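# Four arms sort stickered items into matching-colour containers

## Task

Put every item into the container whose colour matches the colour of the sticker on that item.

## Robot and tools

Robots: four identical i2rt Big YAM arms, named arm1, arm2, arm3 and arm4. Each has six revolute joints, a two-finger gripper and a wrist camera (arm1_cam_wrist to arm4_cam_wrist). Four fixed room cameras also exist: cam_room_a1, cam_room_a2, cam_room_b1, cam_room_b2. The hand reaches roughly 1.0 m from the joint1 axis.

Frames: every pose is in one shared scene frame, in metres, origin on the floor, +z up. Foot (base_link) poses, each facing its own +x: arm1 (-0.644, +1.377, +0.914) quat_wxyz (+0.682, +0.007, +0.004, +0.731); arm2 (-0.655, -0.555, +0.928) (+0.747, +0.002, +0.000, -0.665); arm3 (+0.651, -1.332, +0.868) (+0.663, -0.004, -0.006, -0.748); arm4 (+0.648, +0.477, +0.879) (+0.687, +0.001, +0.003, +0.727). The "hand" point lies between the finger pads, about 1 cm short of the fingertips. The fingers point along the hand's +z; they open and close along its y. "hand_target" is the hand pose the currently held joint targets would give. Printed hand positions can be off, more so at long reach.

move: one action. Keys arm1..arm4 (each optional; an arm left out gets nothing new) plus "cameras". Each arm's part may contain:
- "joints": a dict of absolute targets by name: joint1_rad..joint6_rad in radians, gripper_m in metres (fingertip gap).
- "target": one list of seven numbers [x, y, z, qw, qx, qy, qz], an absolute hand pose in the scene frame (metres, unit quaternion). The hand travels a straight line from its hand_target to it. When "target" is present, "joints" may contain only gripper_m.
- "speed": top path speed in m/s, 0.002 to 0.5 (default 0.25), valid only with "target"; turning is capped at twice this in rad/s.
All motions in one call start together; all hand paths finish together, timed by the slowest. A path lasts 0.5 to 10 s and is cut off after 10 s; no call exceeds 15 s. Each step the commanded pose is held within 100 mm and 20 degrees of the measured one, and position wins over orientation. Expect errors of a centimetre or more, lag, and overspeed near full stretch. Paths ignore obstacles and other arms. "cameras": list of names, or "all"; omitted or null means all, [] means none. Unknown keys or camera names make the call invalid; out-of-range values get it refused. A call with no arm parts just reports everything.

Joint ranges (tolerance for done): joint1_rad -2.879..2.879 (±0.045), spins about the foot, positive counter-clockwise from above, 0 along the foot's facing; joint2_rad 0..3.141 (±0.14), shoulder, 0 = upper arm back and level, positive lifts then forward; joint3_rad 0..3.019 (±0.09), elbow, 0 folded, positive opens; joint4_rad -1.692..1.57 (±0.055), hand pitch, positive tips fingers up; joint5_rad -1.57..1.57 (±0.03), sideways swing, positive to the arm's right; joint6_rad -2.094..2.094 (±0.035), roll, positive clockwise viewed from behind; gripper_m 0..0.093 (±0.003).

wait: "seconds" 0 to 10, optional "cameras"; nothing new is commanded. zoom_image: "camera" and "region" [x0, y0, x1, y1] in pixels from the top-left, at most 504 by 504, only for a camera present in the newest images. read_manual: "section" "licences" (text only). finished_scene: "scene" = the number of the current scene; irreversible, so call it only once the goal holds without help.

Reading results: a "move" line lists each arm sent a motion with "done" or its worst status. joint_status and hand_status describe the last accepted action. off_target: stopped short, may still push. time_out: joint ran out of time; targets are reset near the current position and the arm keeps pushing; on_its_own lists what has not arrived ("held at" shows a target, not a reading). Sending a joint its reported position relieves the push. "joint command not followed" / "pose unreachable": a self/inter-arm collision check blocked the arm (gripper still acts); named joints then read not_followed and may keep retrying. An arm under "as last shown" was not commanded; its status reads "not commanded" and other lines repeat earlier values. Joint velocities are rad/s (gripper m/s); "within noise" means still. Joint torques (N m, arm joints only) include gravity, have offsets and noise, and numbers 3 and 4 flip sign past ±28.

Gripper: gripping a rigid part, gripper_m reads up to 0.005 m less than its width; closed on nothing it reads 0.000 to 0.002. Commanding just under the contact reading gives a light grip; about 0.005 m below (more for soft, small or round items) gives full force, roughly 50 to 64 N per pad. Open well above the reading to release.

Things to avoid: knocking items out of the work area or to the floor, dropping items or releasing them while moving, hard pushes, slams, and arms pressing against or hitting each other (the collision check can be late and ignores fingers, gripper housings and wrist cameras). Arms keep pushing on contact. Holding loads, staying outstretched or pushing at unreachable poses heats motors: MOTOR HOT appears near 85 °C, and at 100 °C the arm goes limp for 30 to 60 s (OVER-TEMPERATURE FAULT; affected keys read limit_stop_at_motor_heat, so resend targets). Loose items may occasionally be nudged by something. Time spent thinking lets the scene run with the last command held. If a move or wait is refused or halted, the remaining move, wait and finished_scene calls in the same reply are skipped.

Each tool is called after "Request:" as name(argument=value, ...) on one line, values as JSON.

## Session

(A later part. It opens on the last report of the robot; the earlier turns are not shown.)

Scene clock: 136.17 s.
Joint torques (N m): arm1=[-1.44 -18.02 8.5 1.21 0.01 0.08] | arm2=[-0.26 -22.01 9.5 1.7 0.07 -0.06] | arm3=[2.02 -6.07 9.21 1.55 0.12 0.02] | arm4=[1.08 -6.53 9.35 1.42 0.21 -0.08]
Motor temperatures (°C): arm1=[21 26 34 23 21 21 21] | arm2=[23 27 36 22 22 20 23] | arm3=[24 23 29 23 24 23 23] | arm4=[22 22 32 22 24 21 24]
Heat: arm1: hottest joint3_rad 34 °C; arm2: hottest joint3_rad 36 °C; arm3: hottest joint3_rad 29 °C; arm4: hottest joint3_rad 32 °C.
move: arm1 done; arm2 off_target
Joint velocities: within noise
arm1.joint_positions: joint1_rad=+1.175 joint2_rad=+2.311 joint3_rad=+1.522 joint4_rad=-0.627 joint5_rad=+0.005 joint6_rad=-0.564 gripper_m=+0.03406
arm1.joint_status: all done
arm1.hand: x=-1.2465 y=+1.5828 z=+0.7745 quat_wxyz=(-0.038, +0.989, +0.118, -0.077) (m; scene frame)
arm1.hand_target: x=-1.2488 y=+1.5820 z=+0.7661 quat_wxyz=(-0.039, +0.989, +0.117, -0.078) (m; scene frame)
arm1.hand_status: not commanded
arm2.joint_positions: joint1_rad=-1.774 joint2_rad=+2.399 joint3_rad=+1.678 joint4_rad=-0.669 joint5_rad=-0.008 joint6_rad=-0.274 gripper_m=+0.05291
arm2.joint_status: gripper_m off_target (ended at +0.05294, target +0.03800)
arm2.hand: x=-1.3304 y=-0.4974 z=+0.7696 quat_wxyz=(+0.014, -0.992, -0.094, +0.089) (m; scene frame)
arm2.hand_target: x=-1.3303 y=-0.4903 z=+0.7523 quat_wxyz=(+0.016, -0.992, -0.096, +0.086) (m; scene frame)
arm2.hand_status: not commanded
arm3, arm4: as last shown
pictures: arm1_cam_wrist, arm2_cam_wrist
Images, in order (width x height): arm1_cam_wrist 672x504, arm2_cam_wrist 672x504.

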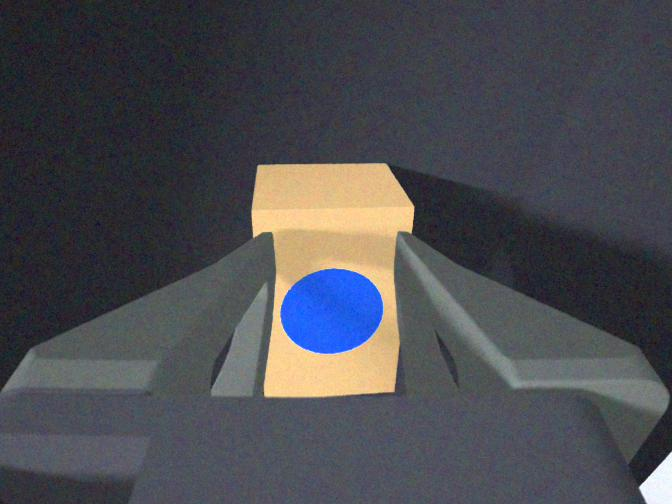

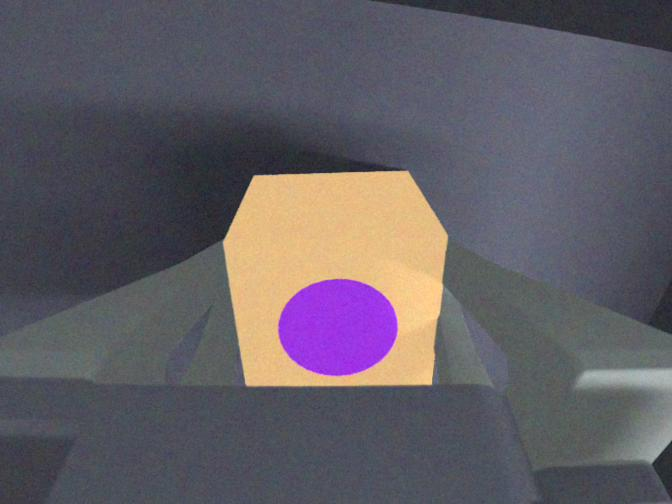

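Request:
move(arm1={"joints":{"gripper_m":0.022}}, cameras=[])

Request:
move(arm1={"target":[-1.2,1.565,1.0,-0.0389,0.9892,0.1174,-0.078],"speed":0.25}, arm2={"target":[-1.28,-0.49,1.0,-0.0159,0.9915,0.0958,-0.0857],"speed":0.25}, cameras=["arm1_cam_wrist","arm2_cam_wrist"])

Scene clock: 141.53 s.
Joint torques (N m): arm1=[-1.67 -16.91 8.39 1.24 0.02 0.1] | arm2=[-0.03 -21.89 9.5 1.68 0.07 -0.06] | arm3=[2.08 -5.95 9.22 1.58 0.13 0.02] | arm4=[1.44 -6.01 9.43 1.4 0.2 -0.08]
Motor temperatures (°C): arm1=[21 26 34 23 21 21 21] | arm2=[23 27 36 22 22 20 23] | arm3=[24 23 29 23 24 23 23] | arm4=[22 22 32 22 24 21 24]
Heat: arm1: hottest joint3_rad 34 °C; arm2: hottest joint3_rad 36 °C; arm3: hottest joint3_rad 29 °C; arm4: hottest joint3_rad 32 °C.
move: arm1 done
Joint velocities: within noise
arm1.joint_positions: joint1_rad=+1.175 joint2_rad=+2.311 joint3_rad=+1.522 joint4_rad=-0.627 joint5_rad=+0.005 joint6_rad=-0.564 gripper_m=+0.02207
arm1.joint_status: all done
arm1.hand: x=-1.2465 y=+1.5828 z=+0.7745 quat_wxyz=(-0.038, +0.989, +0.118, -0.077) (m; scene frame)
arm1.hand_target: x=-1.2488 y=+1.5820 z=+0.7661 quat_wxyz=(-0.039, +0.989, +0.117, -0.078) (m; scene frame)
arm1.hand_status: not commanded
arm2, arm3, arm4: as last shown
pictures: none
No camera images: "cameras" was empty.

Scene clock: 143.23 s.
Joint torques (N m): arm1=[-1.44 -15.62 11.45 0.24 0.04 0.06] | arm2=[-0.03 -22.12 9.91 0.58 -0.02 -0.08] | arm3=[2.02 -6.12 9.21 1.58 0.11 0.01] | arm4=[1.2 -6.42 9.39 1.43 0.19 -0.07]
Motor temperatures (°C): arm1=[21 26 34 23 21 21 21] | arm2=[23 27 35 22 22 20 23] | arm3=[24 23 29 23 24 23 23] | arm4=[22 22 32 22 24 21 24]
Heat: arm1: hottest joint3_rad 34 °C; arm2: hottest joint3_rad 35 °C; arm3: hottest joint3_rad 29 °C; arm4: hottest joint3_rad 32 °C.
move: arm1 off_target; arm2 done
Joint velocities: within noise
arm1.joint_positions: joint1_rad=+1.175 joint2_rad=+1.879 joint3_rad=+1.446 joint4_rad=-0.991 joint5_rad=+0.005 joint6_rad=-0.564 gripper_m=+0.02207
arm1.joint_status: not commanded
arm1.hand: x=-1.1954 y=+1.5660 z=+0.9906 quat_wxyz=(-0.036, +0.990, +0.118, -0.073) (m; scene frame)
arm1.hand_target: x=-1.1999 y=+1.5650 z=+1.0000 quat_wxyz=(-0.039, +0.989, +0.117, -0.078) (m; scene frame)
arm1.hand_status: off_target (0.011 m and 0.7 deg from the pose sent, 0.231 m and 0.2 deg at the start)
arm2.joint_positions: joint1_rad=-1.783 joint2_rad=+1.964 joint3_rad=+1.593 joint4_rad=-1.008 joint5_rad=-0.008 joint6_rad=-0.282 gripper_m=+0.05291
arm2.joint_status: not commanded
arm2.hand: x=-1.2849 y=-0.4960 z=+1.0015 quat_wxyz=(+0.016, -0.991, -0.093, +0.094) (m; scene frame)
arm2.hand_target: x=-1.2800 y=-0.4902 z=+1.0000 quat_wxyz=(+0.016, -0.992, -0.096, +0.086) (m; scene frame)
arm2.hand_status: done (0.008 m and 0.9 deg from the pose sent, 0.236 m and 0.5 deg at the start)
arm3, arm4: as last shown
pictures: arm1_cam_wrist, arm2_cam_wrist
Images, in order (width x height): arm1_cam_wrist 672x504, arm2_cam_wrist 672x504.

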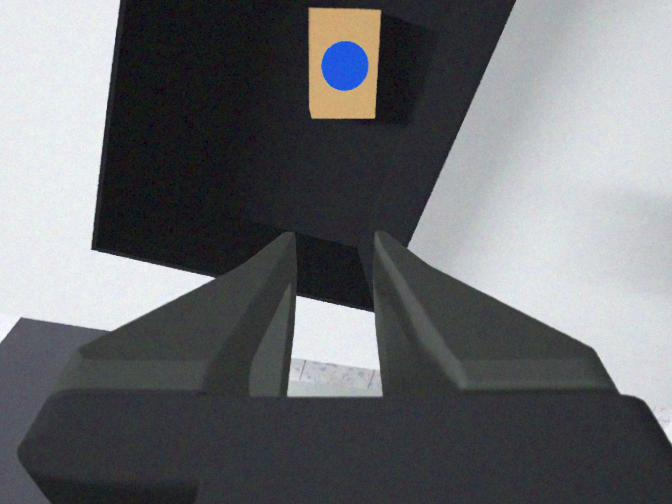

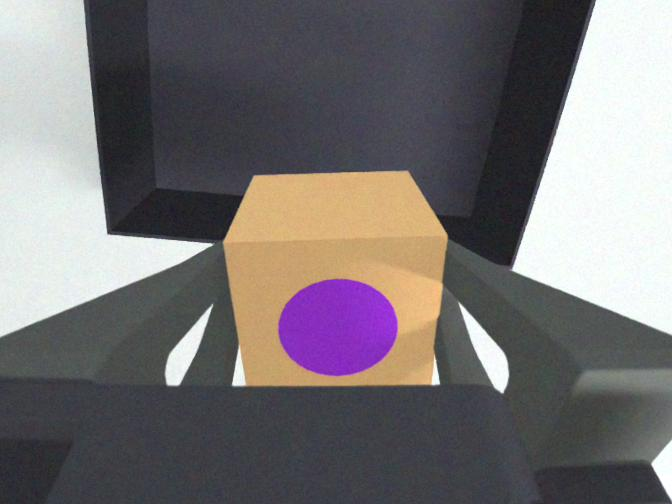

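Request:
move(arm1={"target":[-1.224,1.59,0.81,-0.0389,0.9892,0.1174,-0.078],"speed":0.25,"joints":{"gripper_m":0.072}}, arm2={"joints":{"joint2_rad":0.6,"joint3_rad":1.2,"joint4_rad":-1.2}}, cameras=["arm1_cam_wrist"])

Scene clock: 174.63 s.
Joint torques (N m): arm1=[-2.61 -18.26 10.44 1.35 -0.07 -0.04] | arm2=[-0.09 -0.26 9.61 1.98 0.01 -0.06] | arm3=[1.96 -6.07 9.18 1.61 0.12 0.01] | arm4=[1.2 -6.01 9.54 1.51 0.18 -0.09]
Motor temperatures (°C): arm1=[21 26 35 23 21 21 21] | arm2=[23 27 34 22 22 20 24] | arm3=[24 24 29 23 24 23 23] | arm4=[22 22 32 22 24 21 24]
Heat: arm1: hottest joint3_rad 35 °C; arm2: hottest joint3_rad 34 °C; arm3: hottest joint3_rad 29 °C; arm4: hottest joint3_rad 32 °C.
move: arm1 off_target; arm2 done
Joint velocities: within noise
arm1.joint_positions: joint1_rad=+1.160 joint2_rad=+2.215 joint3_rad=+1.413 joint4_rad=-0.659 joint5_rad=+0.004 joint6_rad=-0.579 gripper_m=+0.07193
arm1.joint_status: all done
arm1.hand: x=-1.2066 y=+1.5789 z=+0.7970 quat_wxyz=(-0.028, +0.991, +0.118, -0.056) (m; scene frame)
arm1.hand_target: x=-1.2234 y=+1.5899 z=+0.8106 quat_wxyz=(-0.039, +0.989, +0.117, -0.078) (m; scene frame)
arm1.hand_status: off_target (0.024 m and 2.8 deg from the pose sent, 0.184 m and 0.7 deg at the start)
arm2.joint_positions: joint1_rad=-1.784 joint2_rad=+0.600 joint3_rad=+1.208 joint4_rad=-1.190 joint5_rad=-0.008 joint6_rad=-0.282 gripper_m=+0.05292
arm2.joint_status: all done
arm2.hand: x=-0.9216 y=-0.5321 z=+1.4110 quat_wxyz=(+0.087, -0.877, -0.085, +0.466) (m; scene frame)
arm2.hand_target: x=-0.9204 y=-0.5295 z=+1.4049 quat_wxyz=(+0.092, -0.881, -0.087, +0.457) (m; scene frame)
arm2.hand_status: not commanded
arm3, arm4: as last shown
pictures: arm1_cam_wrist
Images, in order (width x height): arm1_cam_wrist 672x504.

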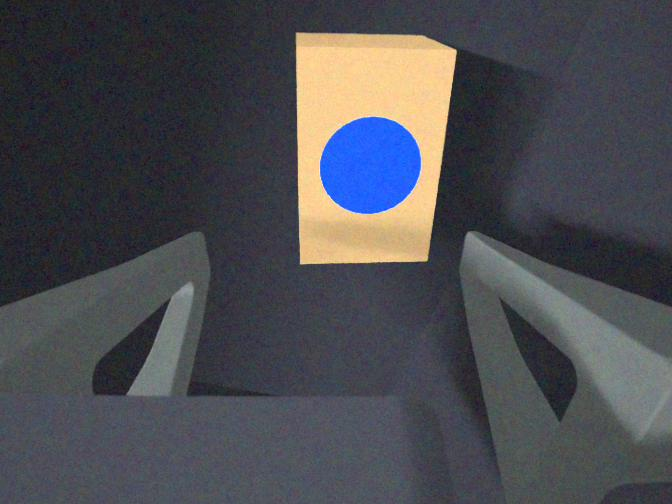

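Request:
move(arm1={"target":[-1.228,1.598,0.775,-0.0389,0.9892,0.1174,-0.078],"speed":0.15}, arm2={"joints":{"joint1_rad":0.856}}, cameras=["arm1_cam_wrist"])

Scene clock: 183.23 s.
Joint torques (N m): arm1=[-2.2 -17.26 11.25 1.01 -0.11 -0.06] | arm2=[1.08 -0.32 9.59 1.96 0 -0.06] | arm3=[1.9 -6.01 9.18 1.57 0.11 0.01] | arm4=[1.2 -6.36 9.37 1.26 0.2 -0.09]
Motor temperatures (°C): arm1=[21 26 35 23 21 21 21] | arm2=[23 27 34 22 22 20 24] | arm3=[24 24 30 23 24 23 23] | arm4=[22 22 32 22 24 21 24]
Heat: arm1: hottest joint3_rad 35 °C; arm2: hottest joint3_rad 34 °C; arm3: hottest joint3_rad 30 °C; arm4: hottest joint3_rad 32 °C.
move: arm1 off_target; arm2 done
Joint velocities: within noise
arm1.joint_positions: joint1_rad=+1.150 joint2_rad=+2.278 joint3_rad=+1.423 joint4_rad=-0.611 joint5_rad=+0.003 joint6_rad=-0.590 gripper_m=+0.07193
arm1.joint_status: not commanded
arm1.hand: x=-1.2053 y=+1.5841 z=+0.7650 quat_wxyz=(-0.027, +0.991, +0.118, -0.054) (m; scene frame)
arm1.hand_target: x=-1.2270 y=+1.5979 z=+0.7760 quat_wxyz=(-0.039, +0.989, +0.117, -0.078) (m; scene frame)
arm1.hand_status: off_target (0.028 m and 3.1 deg from the pose sent, 0.036 m and 2.8 deg at the start)
arm2.joint_positions: joint1_rad=+0.851 joint2_rad=+0.600 joint3_rad=+1.208 joint4_rad=-1.190 joint5_rad=-0.008 joint6_rad=-0.283 gripper_m=+0.05282
arm2.joint_status: all done
arm2.hand: x=-0.4357 y=-0.7073 z=+1.4113 quat_wxyz=(-0.431, -0.139, -0.869, +0.199) (m; scene frame)
arm2.hand_target: x=-0.4358 y=-0.7059 z=+1.4053 quat_wxyz=(-0.422, -0.132, -0.875, +0.198) (m; scene frame)
arm2.hand_status: not commanded
arm3.joint_positions: joint1_rad=-1.909 joint2_rad=+0.939 joint3_rad=+0.995 joint4_rad=-1.110 joint5_rad=+0.018 joint6_rad=+0.006 gripper_m=+0.09207
arm3.joint_status: not commanded
arm3.hand: x=+0.3333 y=-1.1669 z=+1.1484 quat_wxyz=(+0.059, -0.941, +0.227, +0.244) (m; scene frame)
arm3.hand_target: x=+0.3300 y=-1.1690 z=+1.1500 quat_wxyz=(+0.060, -0.939, +0.225, +0.252) (m; scene frame)
arm3.hand_status: not commanded
arm4.joint_positions: joint1_rad=+0.900 joint2_rad=+0.995 joint3_rad=+0.986 joint4_rad=-1.061 joint5_rad=+0.003 joint6_rad=+0.013 gripper_m=+0.09211
arm4.joint_status: not commanded
arm4.hand: x=+0.3451 y=+0.6938 z=+1.1458 quat_wxyz=(-0.072, +0.921, -0.300, -0.238) (m; scene frame)
arm4.hand_target: x=+0.3400 y=+0.6949 z=+1.1502 quat_wxyz=(-0.078, +0.921, -0.290, -0.247) (m; scene frame)
arm4.hand_status: not commanded
pictures: arm1_cam_wrist
Images, in order (width x height): arm1_cam_wrist 672x504.

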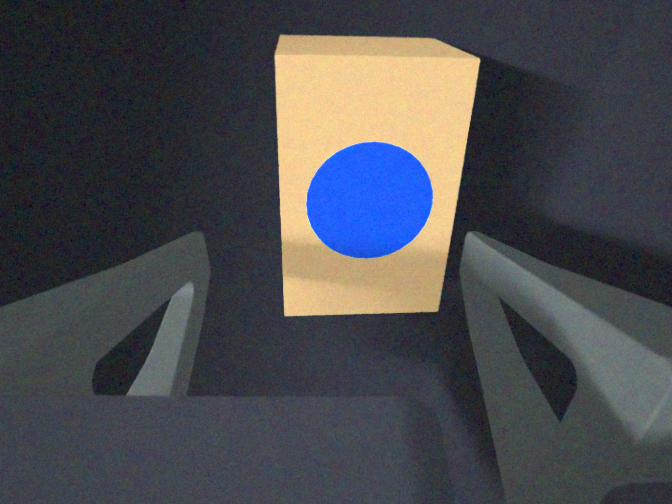

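Request:
move(arm1={"target":[-1.236,1.606,0.775,-0.0389,0.9892,0.1174,-0.078],"speed":0.15,"joints":{"gripper_m":0.085}}, cameras=["arm1_cam_wrist","cam_room_a1","cam_room_b1","cam_room_a2"])

Scene clock: 190.93 s.
Joint torques (N m): arm1=[-2.02 -16.5 11.49 0.51 -0.07 -0.04] | arm2=[1.14 -0.38 9.59 2 0 -0.05] | arm3=[2.2 -5.83 9.22 1.57 0.12 0.01] | arm4=[1.14 -6.18 9.37 1.26 0.21 -0.08]
Motor temperatures (°C): arm1=[21 26 35 23 21 21 21] | arm2=[23 27 34 22 22 20 24] | arm3=[24 24 30 23 24 23 23] | arm4=[22 22 32 22 24 21 24]
Heat: arm1: hottest joint3_rad 35 °C; arm2: hottest joint3_rad 34 °C; arm3: hottest joint3_rad 30 °C; arm4: hottest joint3_rad 32 °C.
move: arm1 off_target
Joint velocities: within noise
arm1.joint_positions: joint1_rad=+1.144 joint2_rad=+2.285 joint3_rad=+1.466 joint4_rad=-0.611 joint5_rad=+0.000 joint6_rad=-0.597 gripper_m=+0.08493
arm1.joint_status: all done
arm1.hand: x=-1.2233 y=+1.5945 z=+0.7732 quat_wxyz=(-0.035, +0.990, +0.118, -0.070) (m; scene frame)
arm1.hand_target: x=-1.2354 y=+1.6058 z=+0.7754 quat_wxyz=(-0.039, +0.989, +0.117, -0.078) (m; scene frame)
arm1.hand_status: off_target (0.017 m and 1.0 deg from the pose sent, 0.039 m and 3.1 deg at the start)
arm2, arm3, arm4: as last shown
pictures: arm1_cam_wrist, cam_room_a1, cam_room_a2, cam_room_b1
Images, in order (width x height): arm1_cam_wrist 672x504, cam_room_a1 672x504, cam_room_a2 672x504, cam_room_b1 672x504.

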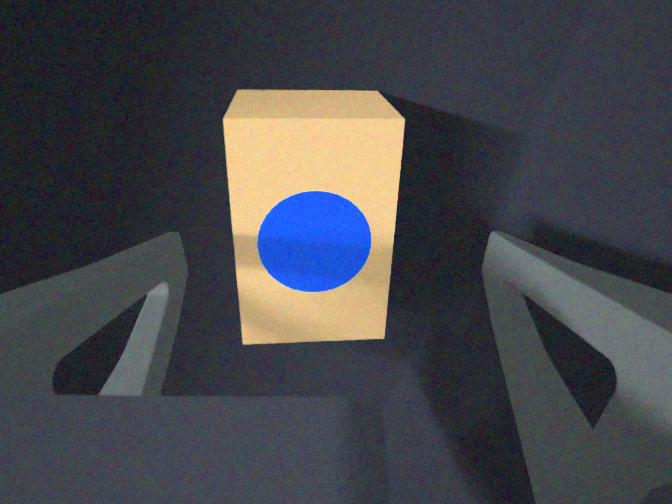

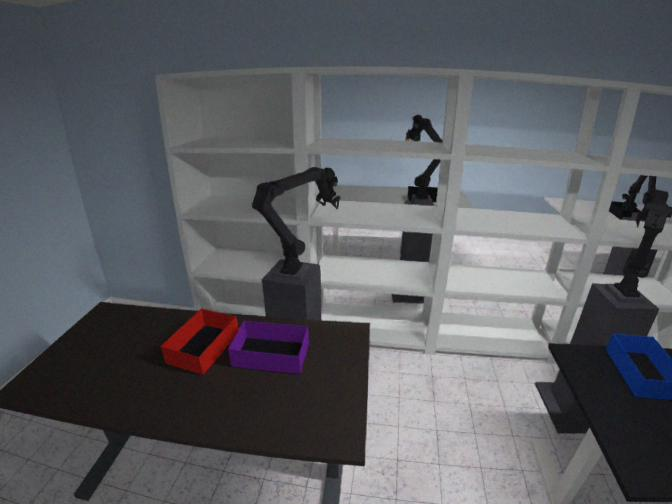

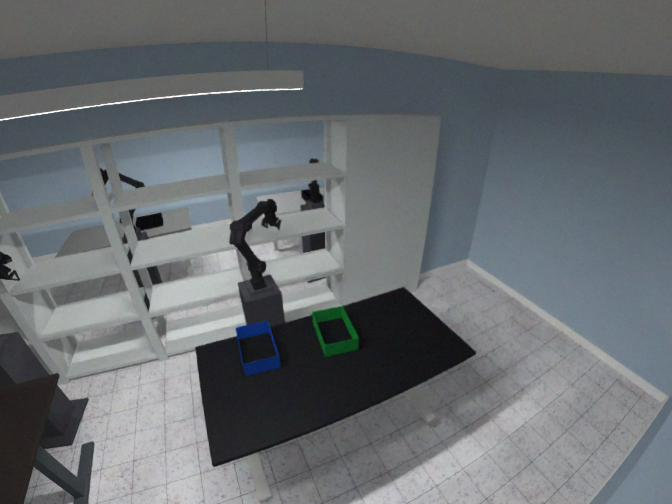

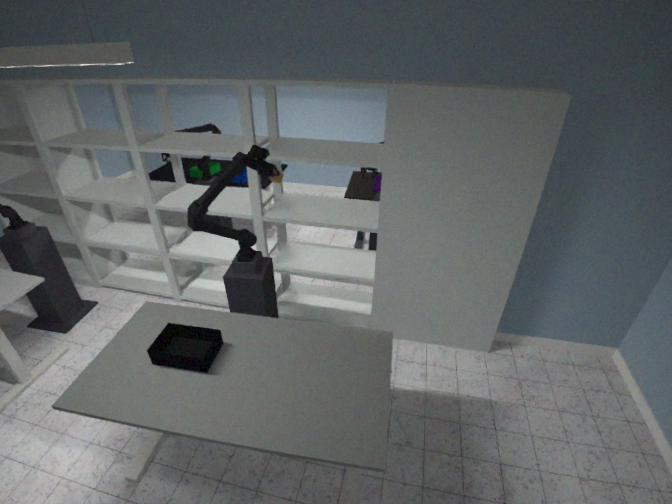

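Request:
move(arm1={"target":[-1.229,1.601,0.748,-0.0389,0.9892,0.1174,-0.078],"speed":0.1}, arm2={"target":[-0.36,-0.757,1.19,-0.0789,-0.1581,-0.9836,0.037],"speed":0.3}, cameras=["arm1_cam_wrist"])

Scene clock: 205.63 s.
Joint torques (N m): arm1=[-2.49 -17.32 9.09 1.2 0.04 -0.01] | arm2=[1.55 -9.76 10.93 0.53 0.09 0.14] | arm3=[1.9 -6.01 9.22 1.59 0.12 0.01] | arm4=[1.55 -6.89 9.47 1.47 0.21 -0.08]
Motor temperatures (°C): arm1=[20 26 35 23 21 21 21] | arm2=[23 26 33 22 22 20 24] | arm3=[24 24 30 23 24 23 23] | arm4=[22 22 33 22 24 21 24]
Heat: arm1: hottest joint3_rad 35 °C; arm2: hottest joint3_rad 33 °C; arm3: hottest joint3_rad 30 °C; arm4: hottest joint3_rad 33 °C.
move: arm1 off_target; arm2 done
Joint velocities: within noise
arm1.joint_positions: joint1_rad=+1.144 joint2_rad=+2.325 joint3_rad=+1.466 joint4_rad=-0.572 joint5_rad=-0.002 joint6_rad=-0.597 gripper_m=+0.08493
arm1.joint_status: not commanded
arm1.hand: x=-1.2216 y=+1.5934 z=+0.7507 quat_wxyz=(-0.033, +0.990, +0.118, -0.070) (m; scene frame)
arm1.hand_target: x=-1.2287 y=+1.6009 z=+0.7482 quat_wxyz=(-0.039, +0.989, +0.117, -0.078) (m; scene frame)
arm1.hand_status: off_target (0.011 m and 1.1 deg from the pose sent, 0.027 m and 1.0 deg at the start)
arm2.joint_positions: joint1_rad=+0.851 joint2_rad=+1.164 joint3_rad=+1.156 joint4_rad=-1.381 joint5_rad=+0.001 joint6_rad=-0.283 gripper_m=+0.05282
arm2.joint_status: not commanded
arm2.hand: x=-0.3586 y=-0.7611 z=+1.1883 quat_wxyz=(-0.082, -0.159, -0.983, +0.038) (m; scene frame)
arm2.hand_target: x=-0.3601 y=-0.7570 z=+1.1900 quat_wxyz=(-0.079, -0.158, -0.984, +0.037) (m; scene frame)
arm2.hand_status: done (0.005 m and 0.4 deg from the pose sent, 0.239 m and 46.6 deg at the start)
arm3, arm4: as last shown
pictures: arm1_cam_wrist
Images, in order (width x height): arm1_cam_wrist 672x504.

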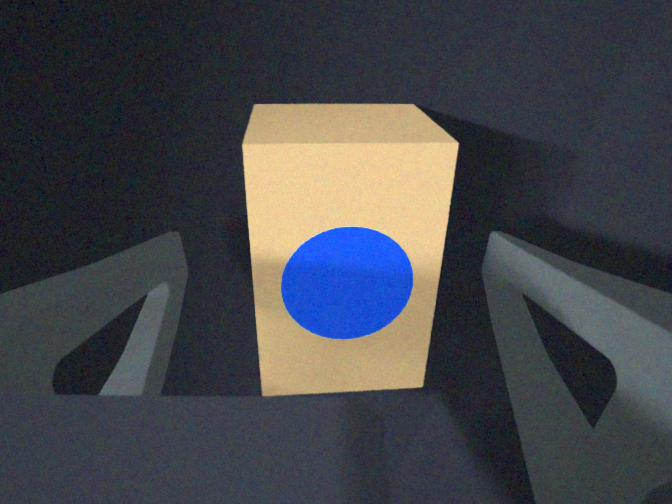

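Request:
move(arm1={"target":[-1.228,1.601,0.734,-0.0389,0.9892,0.1174,-0.078],"speed":0.1}, arm2={"target":[-0.18,-0.88,1.13,-0.0789,-0.1581,-0.9836,0.037],"speed":0.2}, cameras=["arm1_cam_wrist","arm2_cam_wrist","cam_room_b1","cam_room_a1"])

Scene clock: 212.83 s.
Joint torques (N m): arm1=[-2.37 -16.62 8.94 1.33 0.02 -0.03] | arm2=[1.2 -17.55 15.79 1.22 0.06 0.12] | arm3=[2.08 -6.01 9.22 1.59 0.11 0.01] | arm4=[1.14 -6.3 9.31 1.44 0.2 -0.1]
Motor temperatures (°C): arm1=[20 27 34 23 21 21 21] | arm2=[23 26 34 22 22 20 24] | arm3=[24 24 30 23 24 23 23] | arm4=[22 22 33 22 24 21 24]
Heat: arm1: hottest joint3_rad 34 °C; arm2: hottest joint3_rad 34 °C; arm3: hottest joint3_rad 30 °C; arm4: hottest joint3_rad 33 °C.
move: arm1 off_target; arm2 off_target
Joint velocities: within noise
arm1.joint_positions: joint1_rad=+1.144 joint2_rad=+2.349 joint3_rad=+1.466 joint4_rad=-0.548 joint5_rad=-0.002 joint6_rad=-0.597 gripper_m=+0.08493
arm1.joint_status: not commanded
arm1.hand: x=-1.2205 y=+1.5929 z=+0.7377 quat_wxyz=(-0.034, +0.990, +0.118, -0.070) (m; scene frame)
arm1.hand_target: x=-1.2278 y=+1.6009 z=+0.7343 quat_wxyz=(-0.039, +0.989, +0.117, -0.078) (m; scene frame)
arm1.hand_status: off_target (0.012 m and 1.1 deg from the pose sent, 0.019 m and 1.1 deg at the start)
arm2.joint_positions: joint1_rad=+0.851 joint2_rad=+1.727 joint3_rad=+1.549 joint4_rad=-1.276 joint5_rad=+0.001 joint6_rad=-0.283 gripper_m=+0.05281
arm2.joint_status: not commanded
arm2.hand: x=-0.2005 y=-0.8695 z=+1.1106 quat_wxyz=(-0.054, -0.159, -0.986, +0.024) (m; scene frame)
arm2.hand_target: x=-0.1813 y=-0.8791 z=+1.1303 quat_wxyz=(-0.079, -0.158, -0.984, +0.037) (m; scene frame)
arm2.hand_status: off_target (0.030 m and 3.3 deg from the pose sent, 0.222 m and 0.4 deg at the start)
arm3, arm4: as last shown
pictures: arm1_cam_wrist, arm2_cam_wrist, cam_room_a1, cam_room_b1
Images, in order (width x height): arm1_cam_wrist 672x504, arm2_cam_wrist 672x504, cam_room_a1 672x504, cam_room_b1 672x504.

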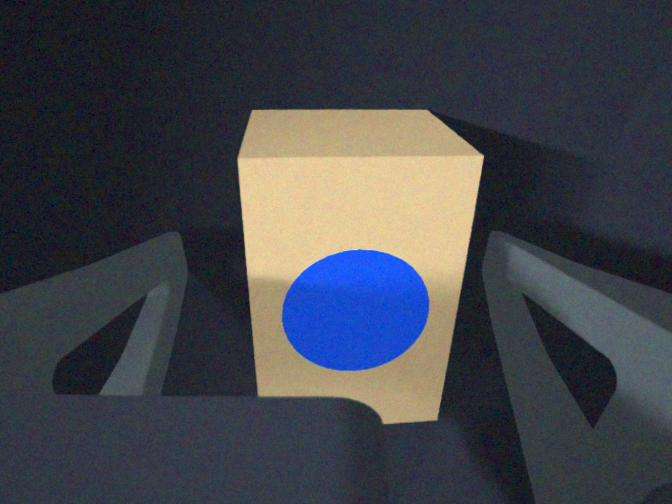

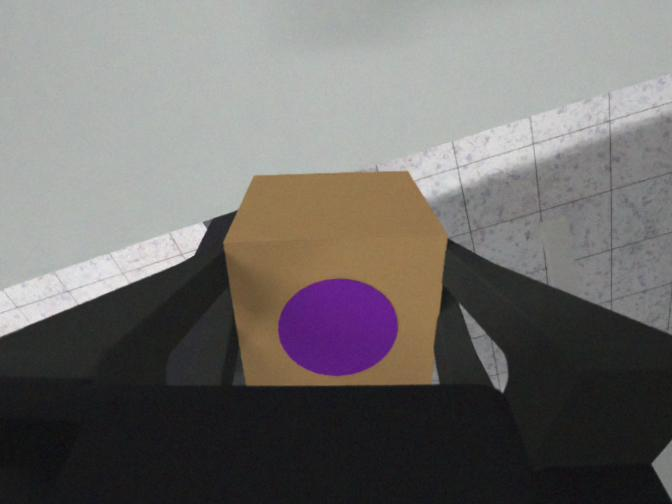

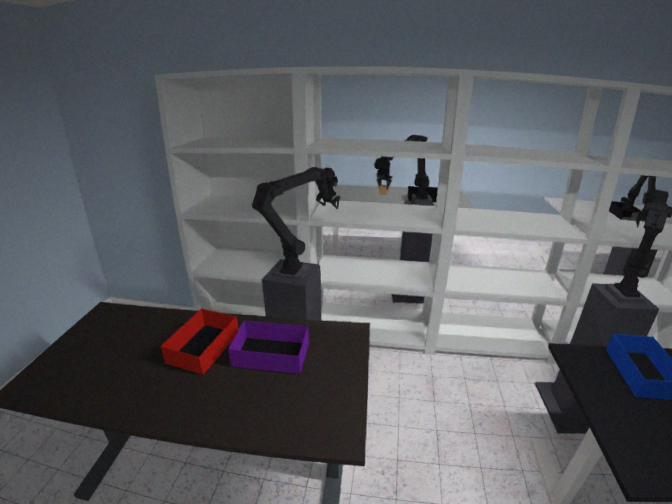

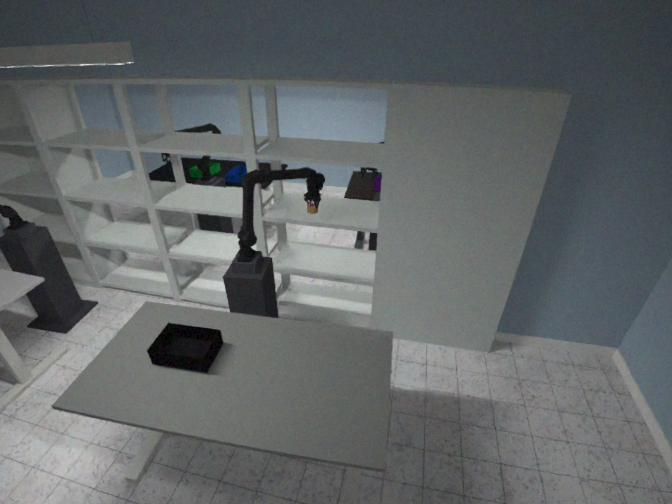

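Request:
move(arm1={"joints":{"gripper_m":0.034}}, arm2={"target":[0.0,-1.0,1.1,-0.0789,-0.1581,-0.9836,0.037],"speed":0.2}, cameras=["arm1_cam_wrist","arm2_cam_wrist","cam_room_b1","cam_room_a1"])

Scene clock: 218.37 s.
Joint torques (N m): arm1=[-2.37 -16.67 8.98 1.25 0 -0.01] | arm2=[1.55 -26.64 15.65 0.59 0.1 0.14] | arm3=[2.2 -6.12 9.22 1.63 0.12 0.01] | arm4=[1.49 -6.3 9.32 1.39 0.23 -0.05]
Motor temperatures (°C): arm1=[20 27 34 23 21 21 21] | arm2=[23 26 35 22 22 20 24] | arm3=[24 24 30 23 24 23 23] | arm4=[22 22 33 22 24 21 24]
Heat: arm1: hottest joint3_rad 34 °C; arm2: hottest joint3_rad 35 °C; arm3: hottest joint3_rad 30 °C; arm4: hottest joint3_rad 33 °C.
move: arm1 off_target; arm2 off_target
Joint velocities: within noise
arm1.joint_positions: joint1_rad=+1.144 joint2_rad=+2.349 joint3_rad=+1.466 joint4_rad=-0.546 joint5_rad=-0.001 joint6_rad=-0.597 gripper_m=+0.04405
arm1.joint_status: gripper_m off_target (ended at +0.04407, target +0.03400)
arm1.hand: x=-1.2211 y=+1.5933 z=+0.7378 quat_wxyz=(-0.035, +0.990, +0.118, -0.071) (m; scene frame)
arm1.hand_target: x=-1.2278 y=+1.6009 z=+0.7343 quat_wxyz=(-0.039, +0.989, +0.117, -0.078) (m; scene frame)
arm1.hand_status: not commanded
arm2.joint_positions: joint1_rad=+0.851 joint2_rad=+2.531 joint3_rad=+2.831 joint4_rad=-1.670 joint5_rad=+0.001 joint6_rad=-0.283 gripper_m=+0.05282
arm2.joint_status: not commanded
arm2.hand: x=-0.0090 y=-1.0011 z=+1.0919 quat_wxyz=(-0.091, -0.158, -0.982, +0.042) (m; scene frame)
arm2.hand_target: x=-0.0013 y=-0.9992 z=+1.0996 quat_wxyz=(-0.103, -0.158, -0.981, +0.048) (m; scene frame)
arm2.hand_status: off_target (0.012 m and 1.5 deg from the pose sent, 0.239 m and 3.3 deg at the start; a joint's target at an end of its range on 24 of 63 steps)
arm3, arm4: as last shown
pictures: arm1_cam_wrist, arm2_cam_wrist, cam_room_a1, cam_room_b1
Images, in order (width x height): arm1_cam_wrist 672x504, arm2_cam_wrist 672x504, cam_room_a1 672x504, cam_room_b1 672x504.

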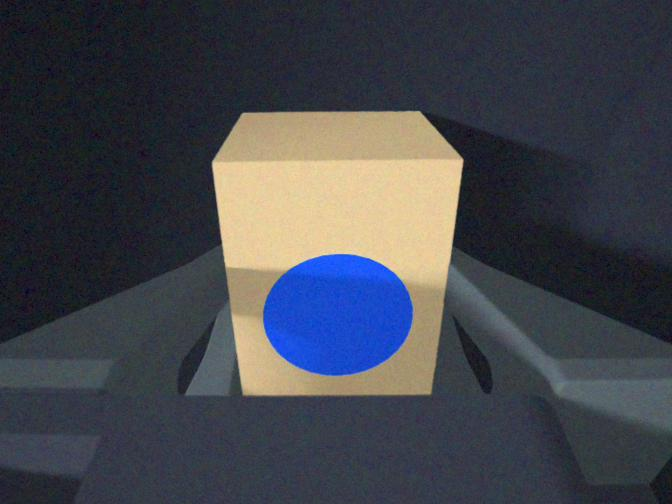

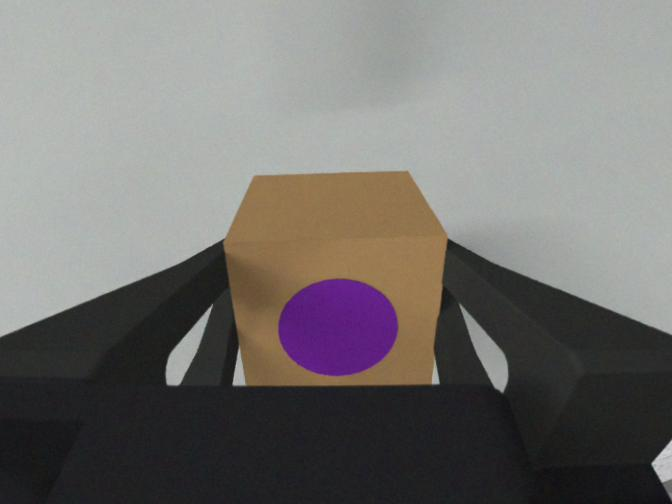

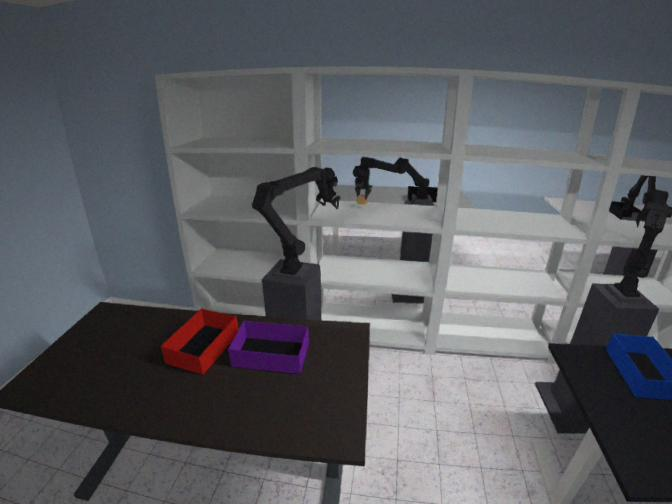

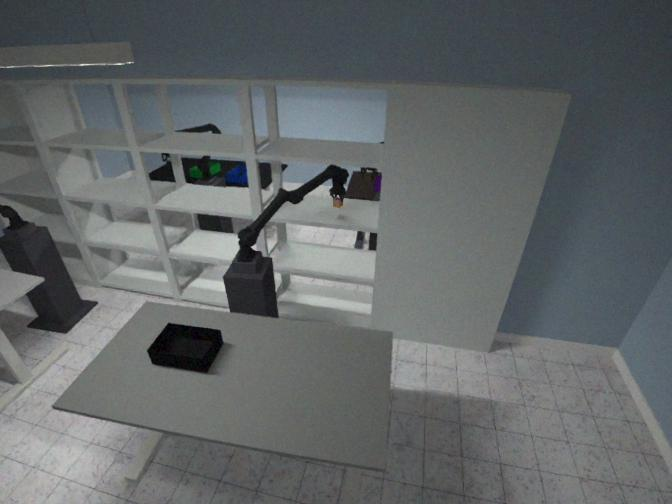

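Request:
move(arm1={"target":[-1.19,1.57,1.0,-0.0389,0.9892,0.1174,-0.078],"speed":0.25}, arm2={"target":[-0.012,-0.998,1.06,-0.0789,-0.1581,-0.9836,0.037],"speed":0.1}, cameras=["arm1_cam_wrist","arm2_cam_wrist","cam_room_a1"])

Request:
zoom_image(camera="cam_room_a1", region=[300, 140, 440, 240])

Scene clock: 224.67 s.
Joint torques (N m): arm1=[-0.44 -15.21 12.81 0.34 0.06 0.08] | arm2=[0.91 -30.56 9.72 1.68 0.03 0.07] | arm3=[2.08 -5.95 9.21 1.55 0.12 0.01] | arm4=[1.55 -6.3 9.43 1.36 0.23 -0.07]
Motor temperatures (°C): arm1=[20 27 34 23 21 21 21] | arm2=[23 27 35 22 22 20 25] | arm3=[24 24 30 23 24 23 23] | arm4=[22 22 33 22 24 21 24]
Heat: arm1: hottest joint3_rad 34 °C; arm2: hottest joint3_rad 35 °C; arm3: hottest joint3_rad 30 °C; arm4: hottest joint3_rad 33 °C.
move: arm1 off_target; arm2 off_target
Joint velocities: within noise
arm1.joint_positions: joint1_rad=+1.156 joint2_rad=+1.860 joint3_rad=+1.400 joint4_rad=-0.982 joint5_rad=+0.002 joint6_rad=-0.582 gripper_m=+0.04404
arm1.joint_status: not commanded
arm1.hand: x=-1.1774 y=+1.5709 z=+0.9836 quat_wxyz=(-0.032, +0.990, +0.117, -0.065) (m; scene frame)
arm1.hand_target: x=-1.1895 y=+1.5698 z=+1.0000 quat_wxyz=(-0.039, +0.989, +0.117, -0.078) (m; scene frame)
arm1.hand_status: off_target (0.021 m and 1.7 deg from the pose sent, 0.265 m and 0.9 deg at the start)
arm2.joint_positions: joint1_rad=+0.851 joint2_rad=+2.496 joint3_rad=+2.651 joint4_rad=-1.578 joint5_rad=+0.001 joint6_rad=-0.283 gripper_m=+0.05282
arm2.joint_status: not commanded
arm2.hand: x=-0.0139 y=-0.9974 z=+1.0474 quat_wxyz=(-0.067, -0.159, -0.985, +0.030) (m; scene frame)
arm2.hand_target: x=-0.0121 y=-0.9980 z=+1.0601 quat_wxyz=(-0.079, -0.158, -0.984, +0.037) (m; scene frame)
arm2.hand_status: off_target (0.013 m and 1.6 deg from the pose sent, 0.032 m and 1.5 deg at the start)
arm3, arm4: as last shown
arm4.hand: x=+0.3451 y=+0.6939 z=+1.1458 quat_wxyz=(-0.073, +0.921, -0.300, -0.238) (m; scene frame)
arm4.hand_target: x=+0.3401 y=+0.6949 z=+1.1502 quat_wxyz=(-0.078, +0.921, -0.290, -0.247) (m; scene frame)
pictures: arm1_cam_wrist, arm2_cam_wrist, cam_room_a1
Images, in order (width x height): arm1_cam_wrist 672x504, arm2_cam_wrist 672x504, cam_room_a1 672x504.

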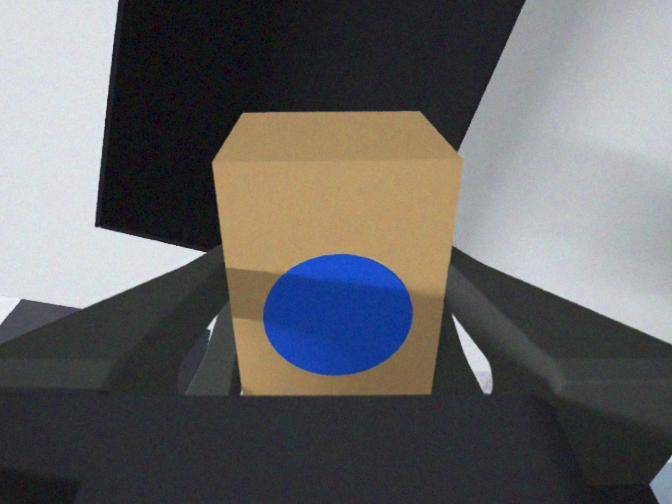

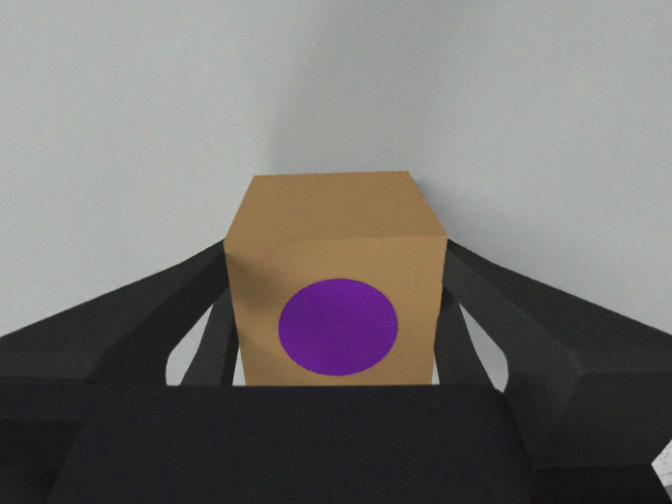

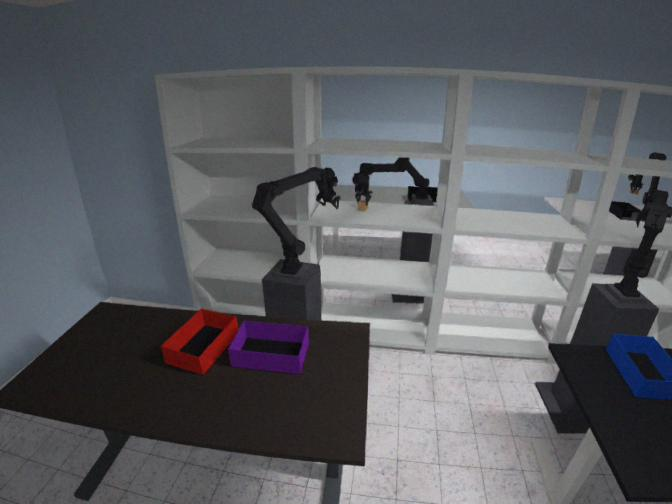

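Scaled by 3.600.

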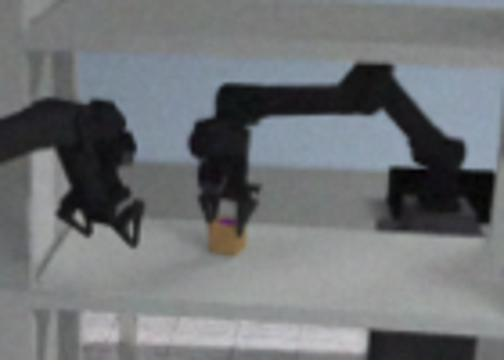

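Request:
move(arm1={"joints":{"joint2_rad":0.6,"joint3_rad":1.2,"joint4_rad":-1.2}}, arm2={"target":[-0.014,-0.999,1.047,-0.0789,-0.1581,-0.9836,0.037],"speed":0.08}, cameras=[])

Request:
move(arm1={"joints":{"joint1_rad":-2.242}}, arm2={"target":[-0.014,-0.999,1.036,-0.0789,-0.1581,-0.9836,0.037],"speed":0.06}, cameras=["arm1_cam_wrist","arm2_cam_wrist","cam_room_a1"])

Scene clock: 233.13 s.
Joint torques (N m): arm1=[-1.55 3.31 11.92 1.32 0.08 0.16] | arm2=[0.85 -29.98 9.47 1.66 0.02 0.05] | arm3=[2.02 -6.01 9.18 1.57 0.12 0.02] | arm4=[1.61 -5.95 9.44 1.37 0.21 -0.06]
Motor temperatures (°C): arm1=[20 27 34 23 21 21 22] | arm2=[23 27 34 22 22 20 25] | arm3=[24 24 30 23 24 23 23] | arm4=[22 22 33 22 24 21 24]
Heat: arm1: hottest joint3_rad 34 °C; arm2: hottest joint3_rad 34 °C; arm3: hottest joint3_rad 30 °C; arm4: hottest joint3_rad 33 °C.
move: arm1 done; arm2 done
Joint velocities: within noise
arm1.joint_positions: joint1_rad=+1.156 joint2_rad=+0.597 joint3_rad=+1.181 joint4_rad=-1.191 joint5_rad=+0.002 joint6_rad=-0.581 gripper_m=+0.04404
arm1.joint_status: all done
arm1.hand: x=-0.8877 y=+1.4676 z=+1.3878 quat_wxyz=(-0.210, +0.877, +0.102, -0.421) (m; scene frame)
arm1.hand_target: x=-0.8867 y=+1.4650 z=+1.3955 quat_wxyz=(-0.209, +0.875, +0.103, -0.425) (m; scene frame)
arm1.hand_status: not commanded
arm2.joint_positions: joint1_rad=+0.851 joint2_rad=+2.470 joint3_rad=+2.581 joint4_rad=-1.525 joint5_rad=+0.001 joint6_rad=-0.283 gripper_m=+0.05282
arm2.joint_status: not commanded
arm2.hand: x=-0.0141 y=-0.9973 z=+1.0405 quat_wxyz=(-0.071, -0.159, -0.984, +0.032) (m; scene frame)
arm2.hand_target: x=-0.0141 y=-0.9990 z=+1.0468 quat_wxyz=(-0.079, -0.158, -0.984, +0.037) (m; scene frame)
arm2.hand_status: done (0.007 m and 1.0 deg from the pose sent, 0.002 m and 1.6 deg at the start)
arm3, arm4: as last shown
pictures: none
No camera images: "cameras" was empty.

Scene clock: 235.83 s.
Joint torques (N m): arm1=[-2.78 2.55 12.12 1.29 -0.03 0.16] | arm2=[0.73 -28.81 9.22 1.87 0 0.05] | arm3=[2.14 -6.01 9.22 1.62 0.12 0.01] | arm4=[1.26 -6.3 9.43 1.37 0.23 -0.08]
Motor temperatures (°C): arm1=[20 27 34 23 21 21 22] | arm2=[23 27 34 22 22 20 25] | arm3=[24 24 30 23 24 23 23] | arm4=[22 22 33 22 24 21 24]
Heat: arm1: hottest joint3_rad 34 °C; arm2: hottest joint3_rad 34 °C; arm3: hottest joint3_rad 30 °C; arm4: hottest joint3_rad 33 °C.
move: arm1 done; arm2 done
Joint velocities: within noise
arm1.joint_positions: joint1_rad=-2.236 joint2_rad=+0.597 joint3_rad=+1.181 joint4_rad=-1.191 joint5_rad=+0.005 joint6_rad=-0.581 gripper_m=+0.04404
arm1.joint_status: all done
arm1.hand: x=-0.4158 y=+1.2248 z=+1.3798 quat_wxyz=(-0.377, -0.007, -0.889, +0.258) (m; scene frame)
arm1.hand_target: x=-0.4179 y=+1.2245 z=+1.3876 quat_wxyz=(-0.381, -0.012, -0.888, +0.259) (m; scene frame)
arm1.hand_status: not commanded
arm2.joint_positions: joint1_rad=+0.851 joint2_rad=+2.451 joint3_rad=+2.543 joint4_rad=-1.493 joint5_rad=+0.001 joint6_rad=-0.283 gripper_m=+0.05282
arm2.joint_status: not commanded
arm2.hand: x=-0.0139 y=-0.9974 z=+1.0399 quat_wxyz=(-0.077, -0.159, -0.984, +0.035) (m; scene frame)
arm2.hand_target: x=-0.0141 y=-0.9990 z=+1.0360 quat_wxyz=(-0.079, -0.158, -0.984, +0.037) (m; scene frame)
arm2.hand_status: done (0.004 m and 0.3 deg from the pose sent, 0.005 m and 1.0 deg at the start)
arm3, arm4: as last shown
pictures: arm1_cam_wrist, arm2_cam_wrist, cam_room_a1
Images, in order (width x height): arm1_cam_wrist 672x504, arm2_cam_wrist 672x504, cam_room_a1 672x504.

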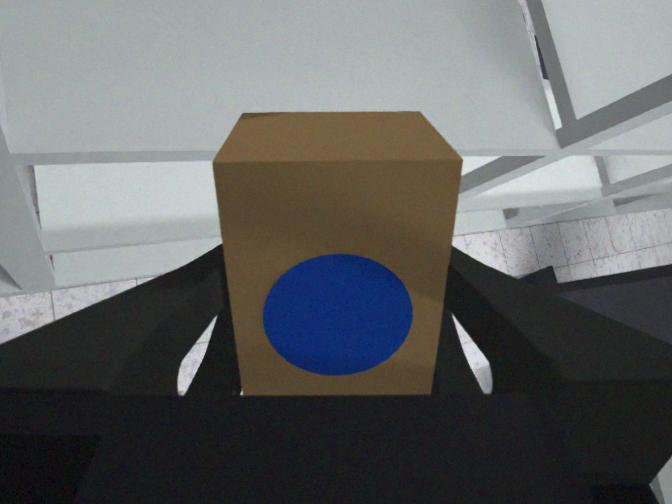

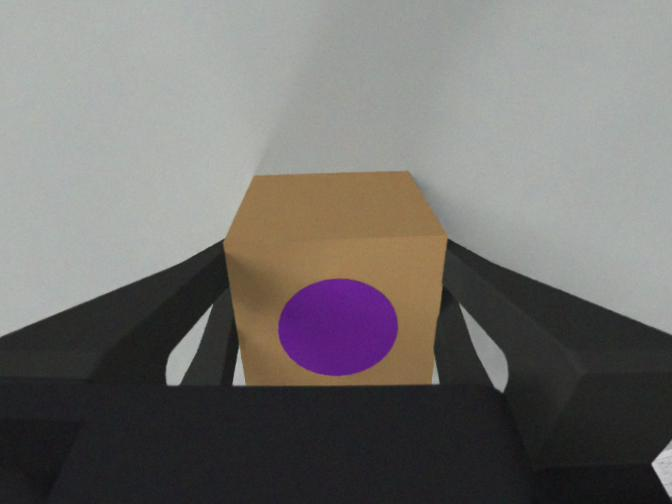

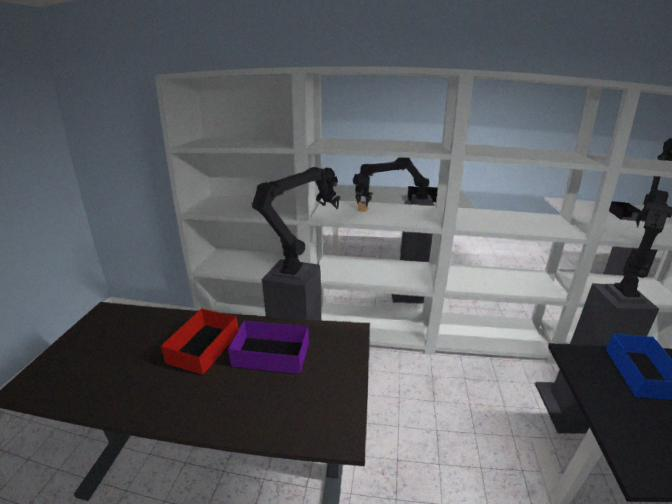

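Request:
move(arm1={"target":[-0.35,1.175,1.18,-0.0723,-0.0105,-0.9961,0.0486],"speed":0.3}, arm2={"target":[-0.014,-0.999,1.024,-0.0789,-0.1581,-0.9836,0.037],"speed":0.06}, cameras=["arm1_cam_wrist"])

Scene clock: 243.43 s.
Joint torques (N m): arm1=[-2.96 -6.36 11.92 0.18 -0.06 -0.03] | arm2=[0.73 -27.46 8.9 2.07 0.01 0.04] | arm3=[2.2 -6.01 9.2 1.61 0.12 0.01] | arm4=[1.49 -6.24 9.32 1.42 0.19 -0.1]
Motor temperatures (°C): arm1=[20 26 34 23 21 21 22] | arm2=[23 28 34 22 22 20 25] | arm3=[24 24 30 23 24 23 23] | arm4=[22 22 33 22 24 21 24]
Heat: arm1: hottest joint3_rad 34 °C; arm2: hottest joint3_rad 34 °C; arm3: hottest joint3_rad 30 °C; arm4: hottest joint3_rad 33 °C.
move: arm1 done; arm2 off_target
Joint velocities: within noise
arm1.joint_positions: joint1_rad=-2.239 joint2_rad=+1.150 joint3_rad=+1.150 joint4_rad=-1.397 joint5_rad=-0.006 joint6_rad=-0.581 gripper_m=+0.04401
arm1.joint_status: not commanded
arm1.hand: x=-0.3472 y=+1.1776 z=+1.1709 quat_wxyz=(-0.066, -0.009, -0.997, +0.045) (m; scene frame)
arm1.hand_target: x=-0.3500 y=+1.1751 z=+1.1799 quat_wxyz=(-0.072, -0.010, -0.996, +0.049) (m; scene frame)
arm1.hand_status: done (0.010 m and 0.8 deg from the pose sent, 0.216 m and 44.4 deg at the start)
arm2.joint_positions: joint1_rad=+0.851 joint2_rad=+2.433 joint3_rad=+2.505 joint4_rad=-1.462 joint5_rad=+0.001 joint6_rad=-0.283 gripper_m=+0.05282
arm2.joint_status: not commanded
arm2.hand: x=-0.0140 y=-0.9974 z=+1.0392 quat_wxyz=(-0.082, -0.159, -0.983, +0.038) (m; scene frame)
arm2.hand_target: x=-0.0143 y=-0.9989 z=+1.0241 quat_wxyz=(-0.079, -0.158, -0.984, +0.037) (m; scene frame)
arm2.hand_status: off_target (0.015 m and 0.4 deg from the pose sent, 0.016 m and 0.3 deg at the start)
arm3.joint_positions: joint1_rad=-1.909 joint2_rad=+0.939 joint3_rad=+0.995 joint4_rad=-1.110 joint5_rad=+0.018 joint6_rad=+0.006 gripper_m=+0.09207
arm3.joint_status: not commanded
arm3.hand: x=+0.3333 y=-1.1669 z=+1.1484 quat_wxyz=(+0.059, -0.941, +0.227, +0.244) (m; scene frame)
arm3.hand_target: x=+0.3300 y=-1.1690 z=+1.1500 quat_wxyz=(+0.060, -0.939, +0.225, +0.252) (m; scene frame)
arm3.hand_status: not commanded
arm4.joint_positions: joint1_rad=+0.900 joint2_rad=+0.995 joint3_rad=+0.986 joint4_rad=-1.061 joint5_rad=+0.003 joint6_rad=+0.013 gripper_m=+0.09211
arm4.joint_status: not commanded
arm4.hand: x=+0.3451 y=+0.6939 z=+1.1458 quat_wxyz=(-0.073, +0.921, -0.300, -0.238) (m; scene frame)
arm4.hand_target: x=+0.3401 y=+0.6949 z=+1.1502 quat_wxyz=(-0.078, +0.921, -0.290, -0.247) (m; scene frame)
arm4.hand_status: not commanded
pictures: arm1_cam_wrist
Images, in order (width x height): arm1_cam_wrist 672x504.

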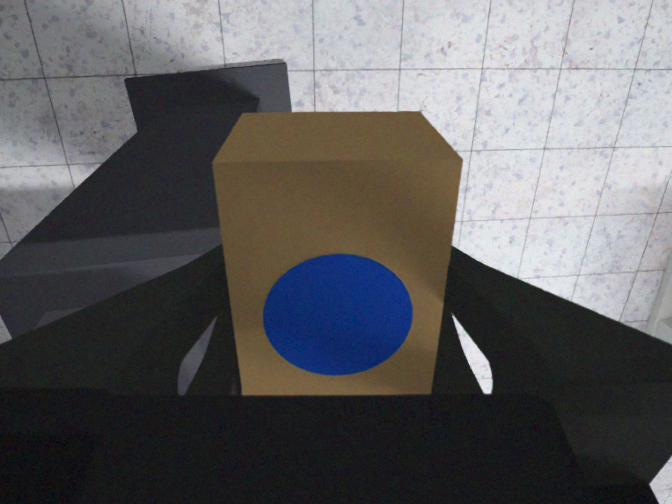

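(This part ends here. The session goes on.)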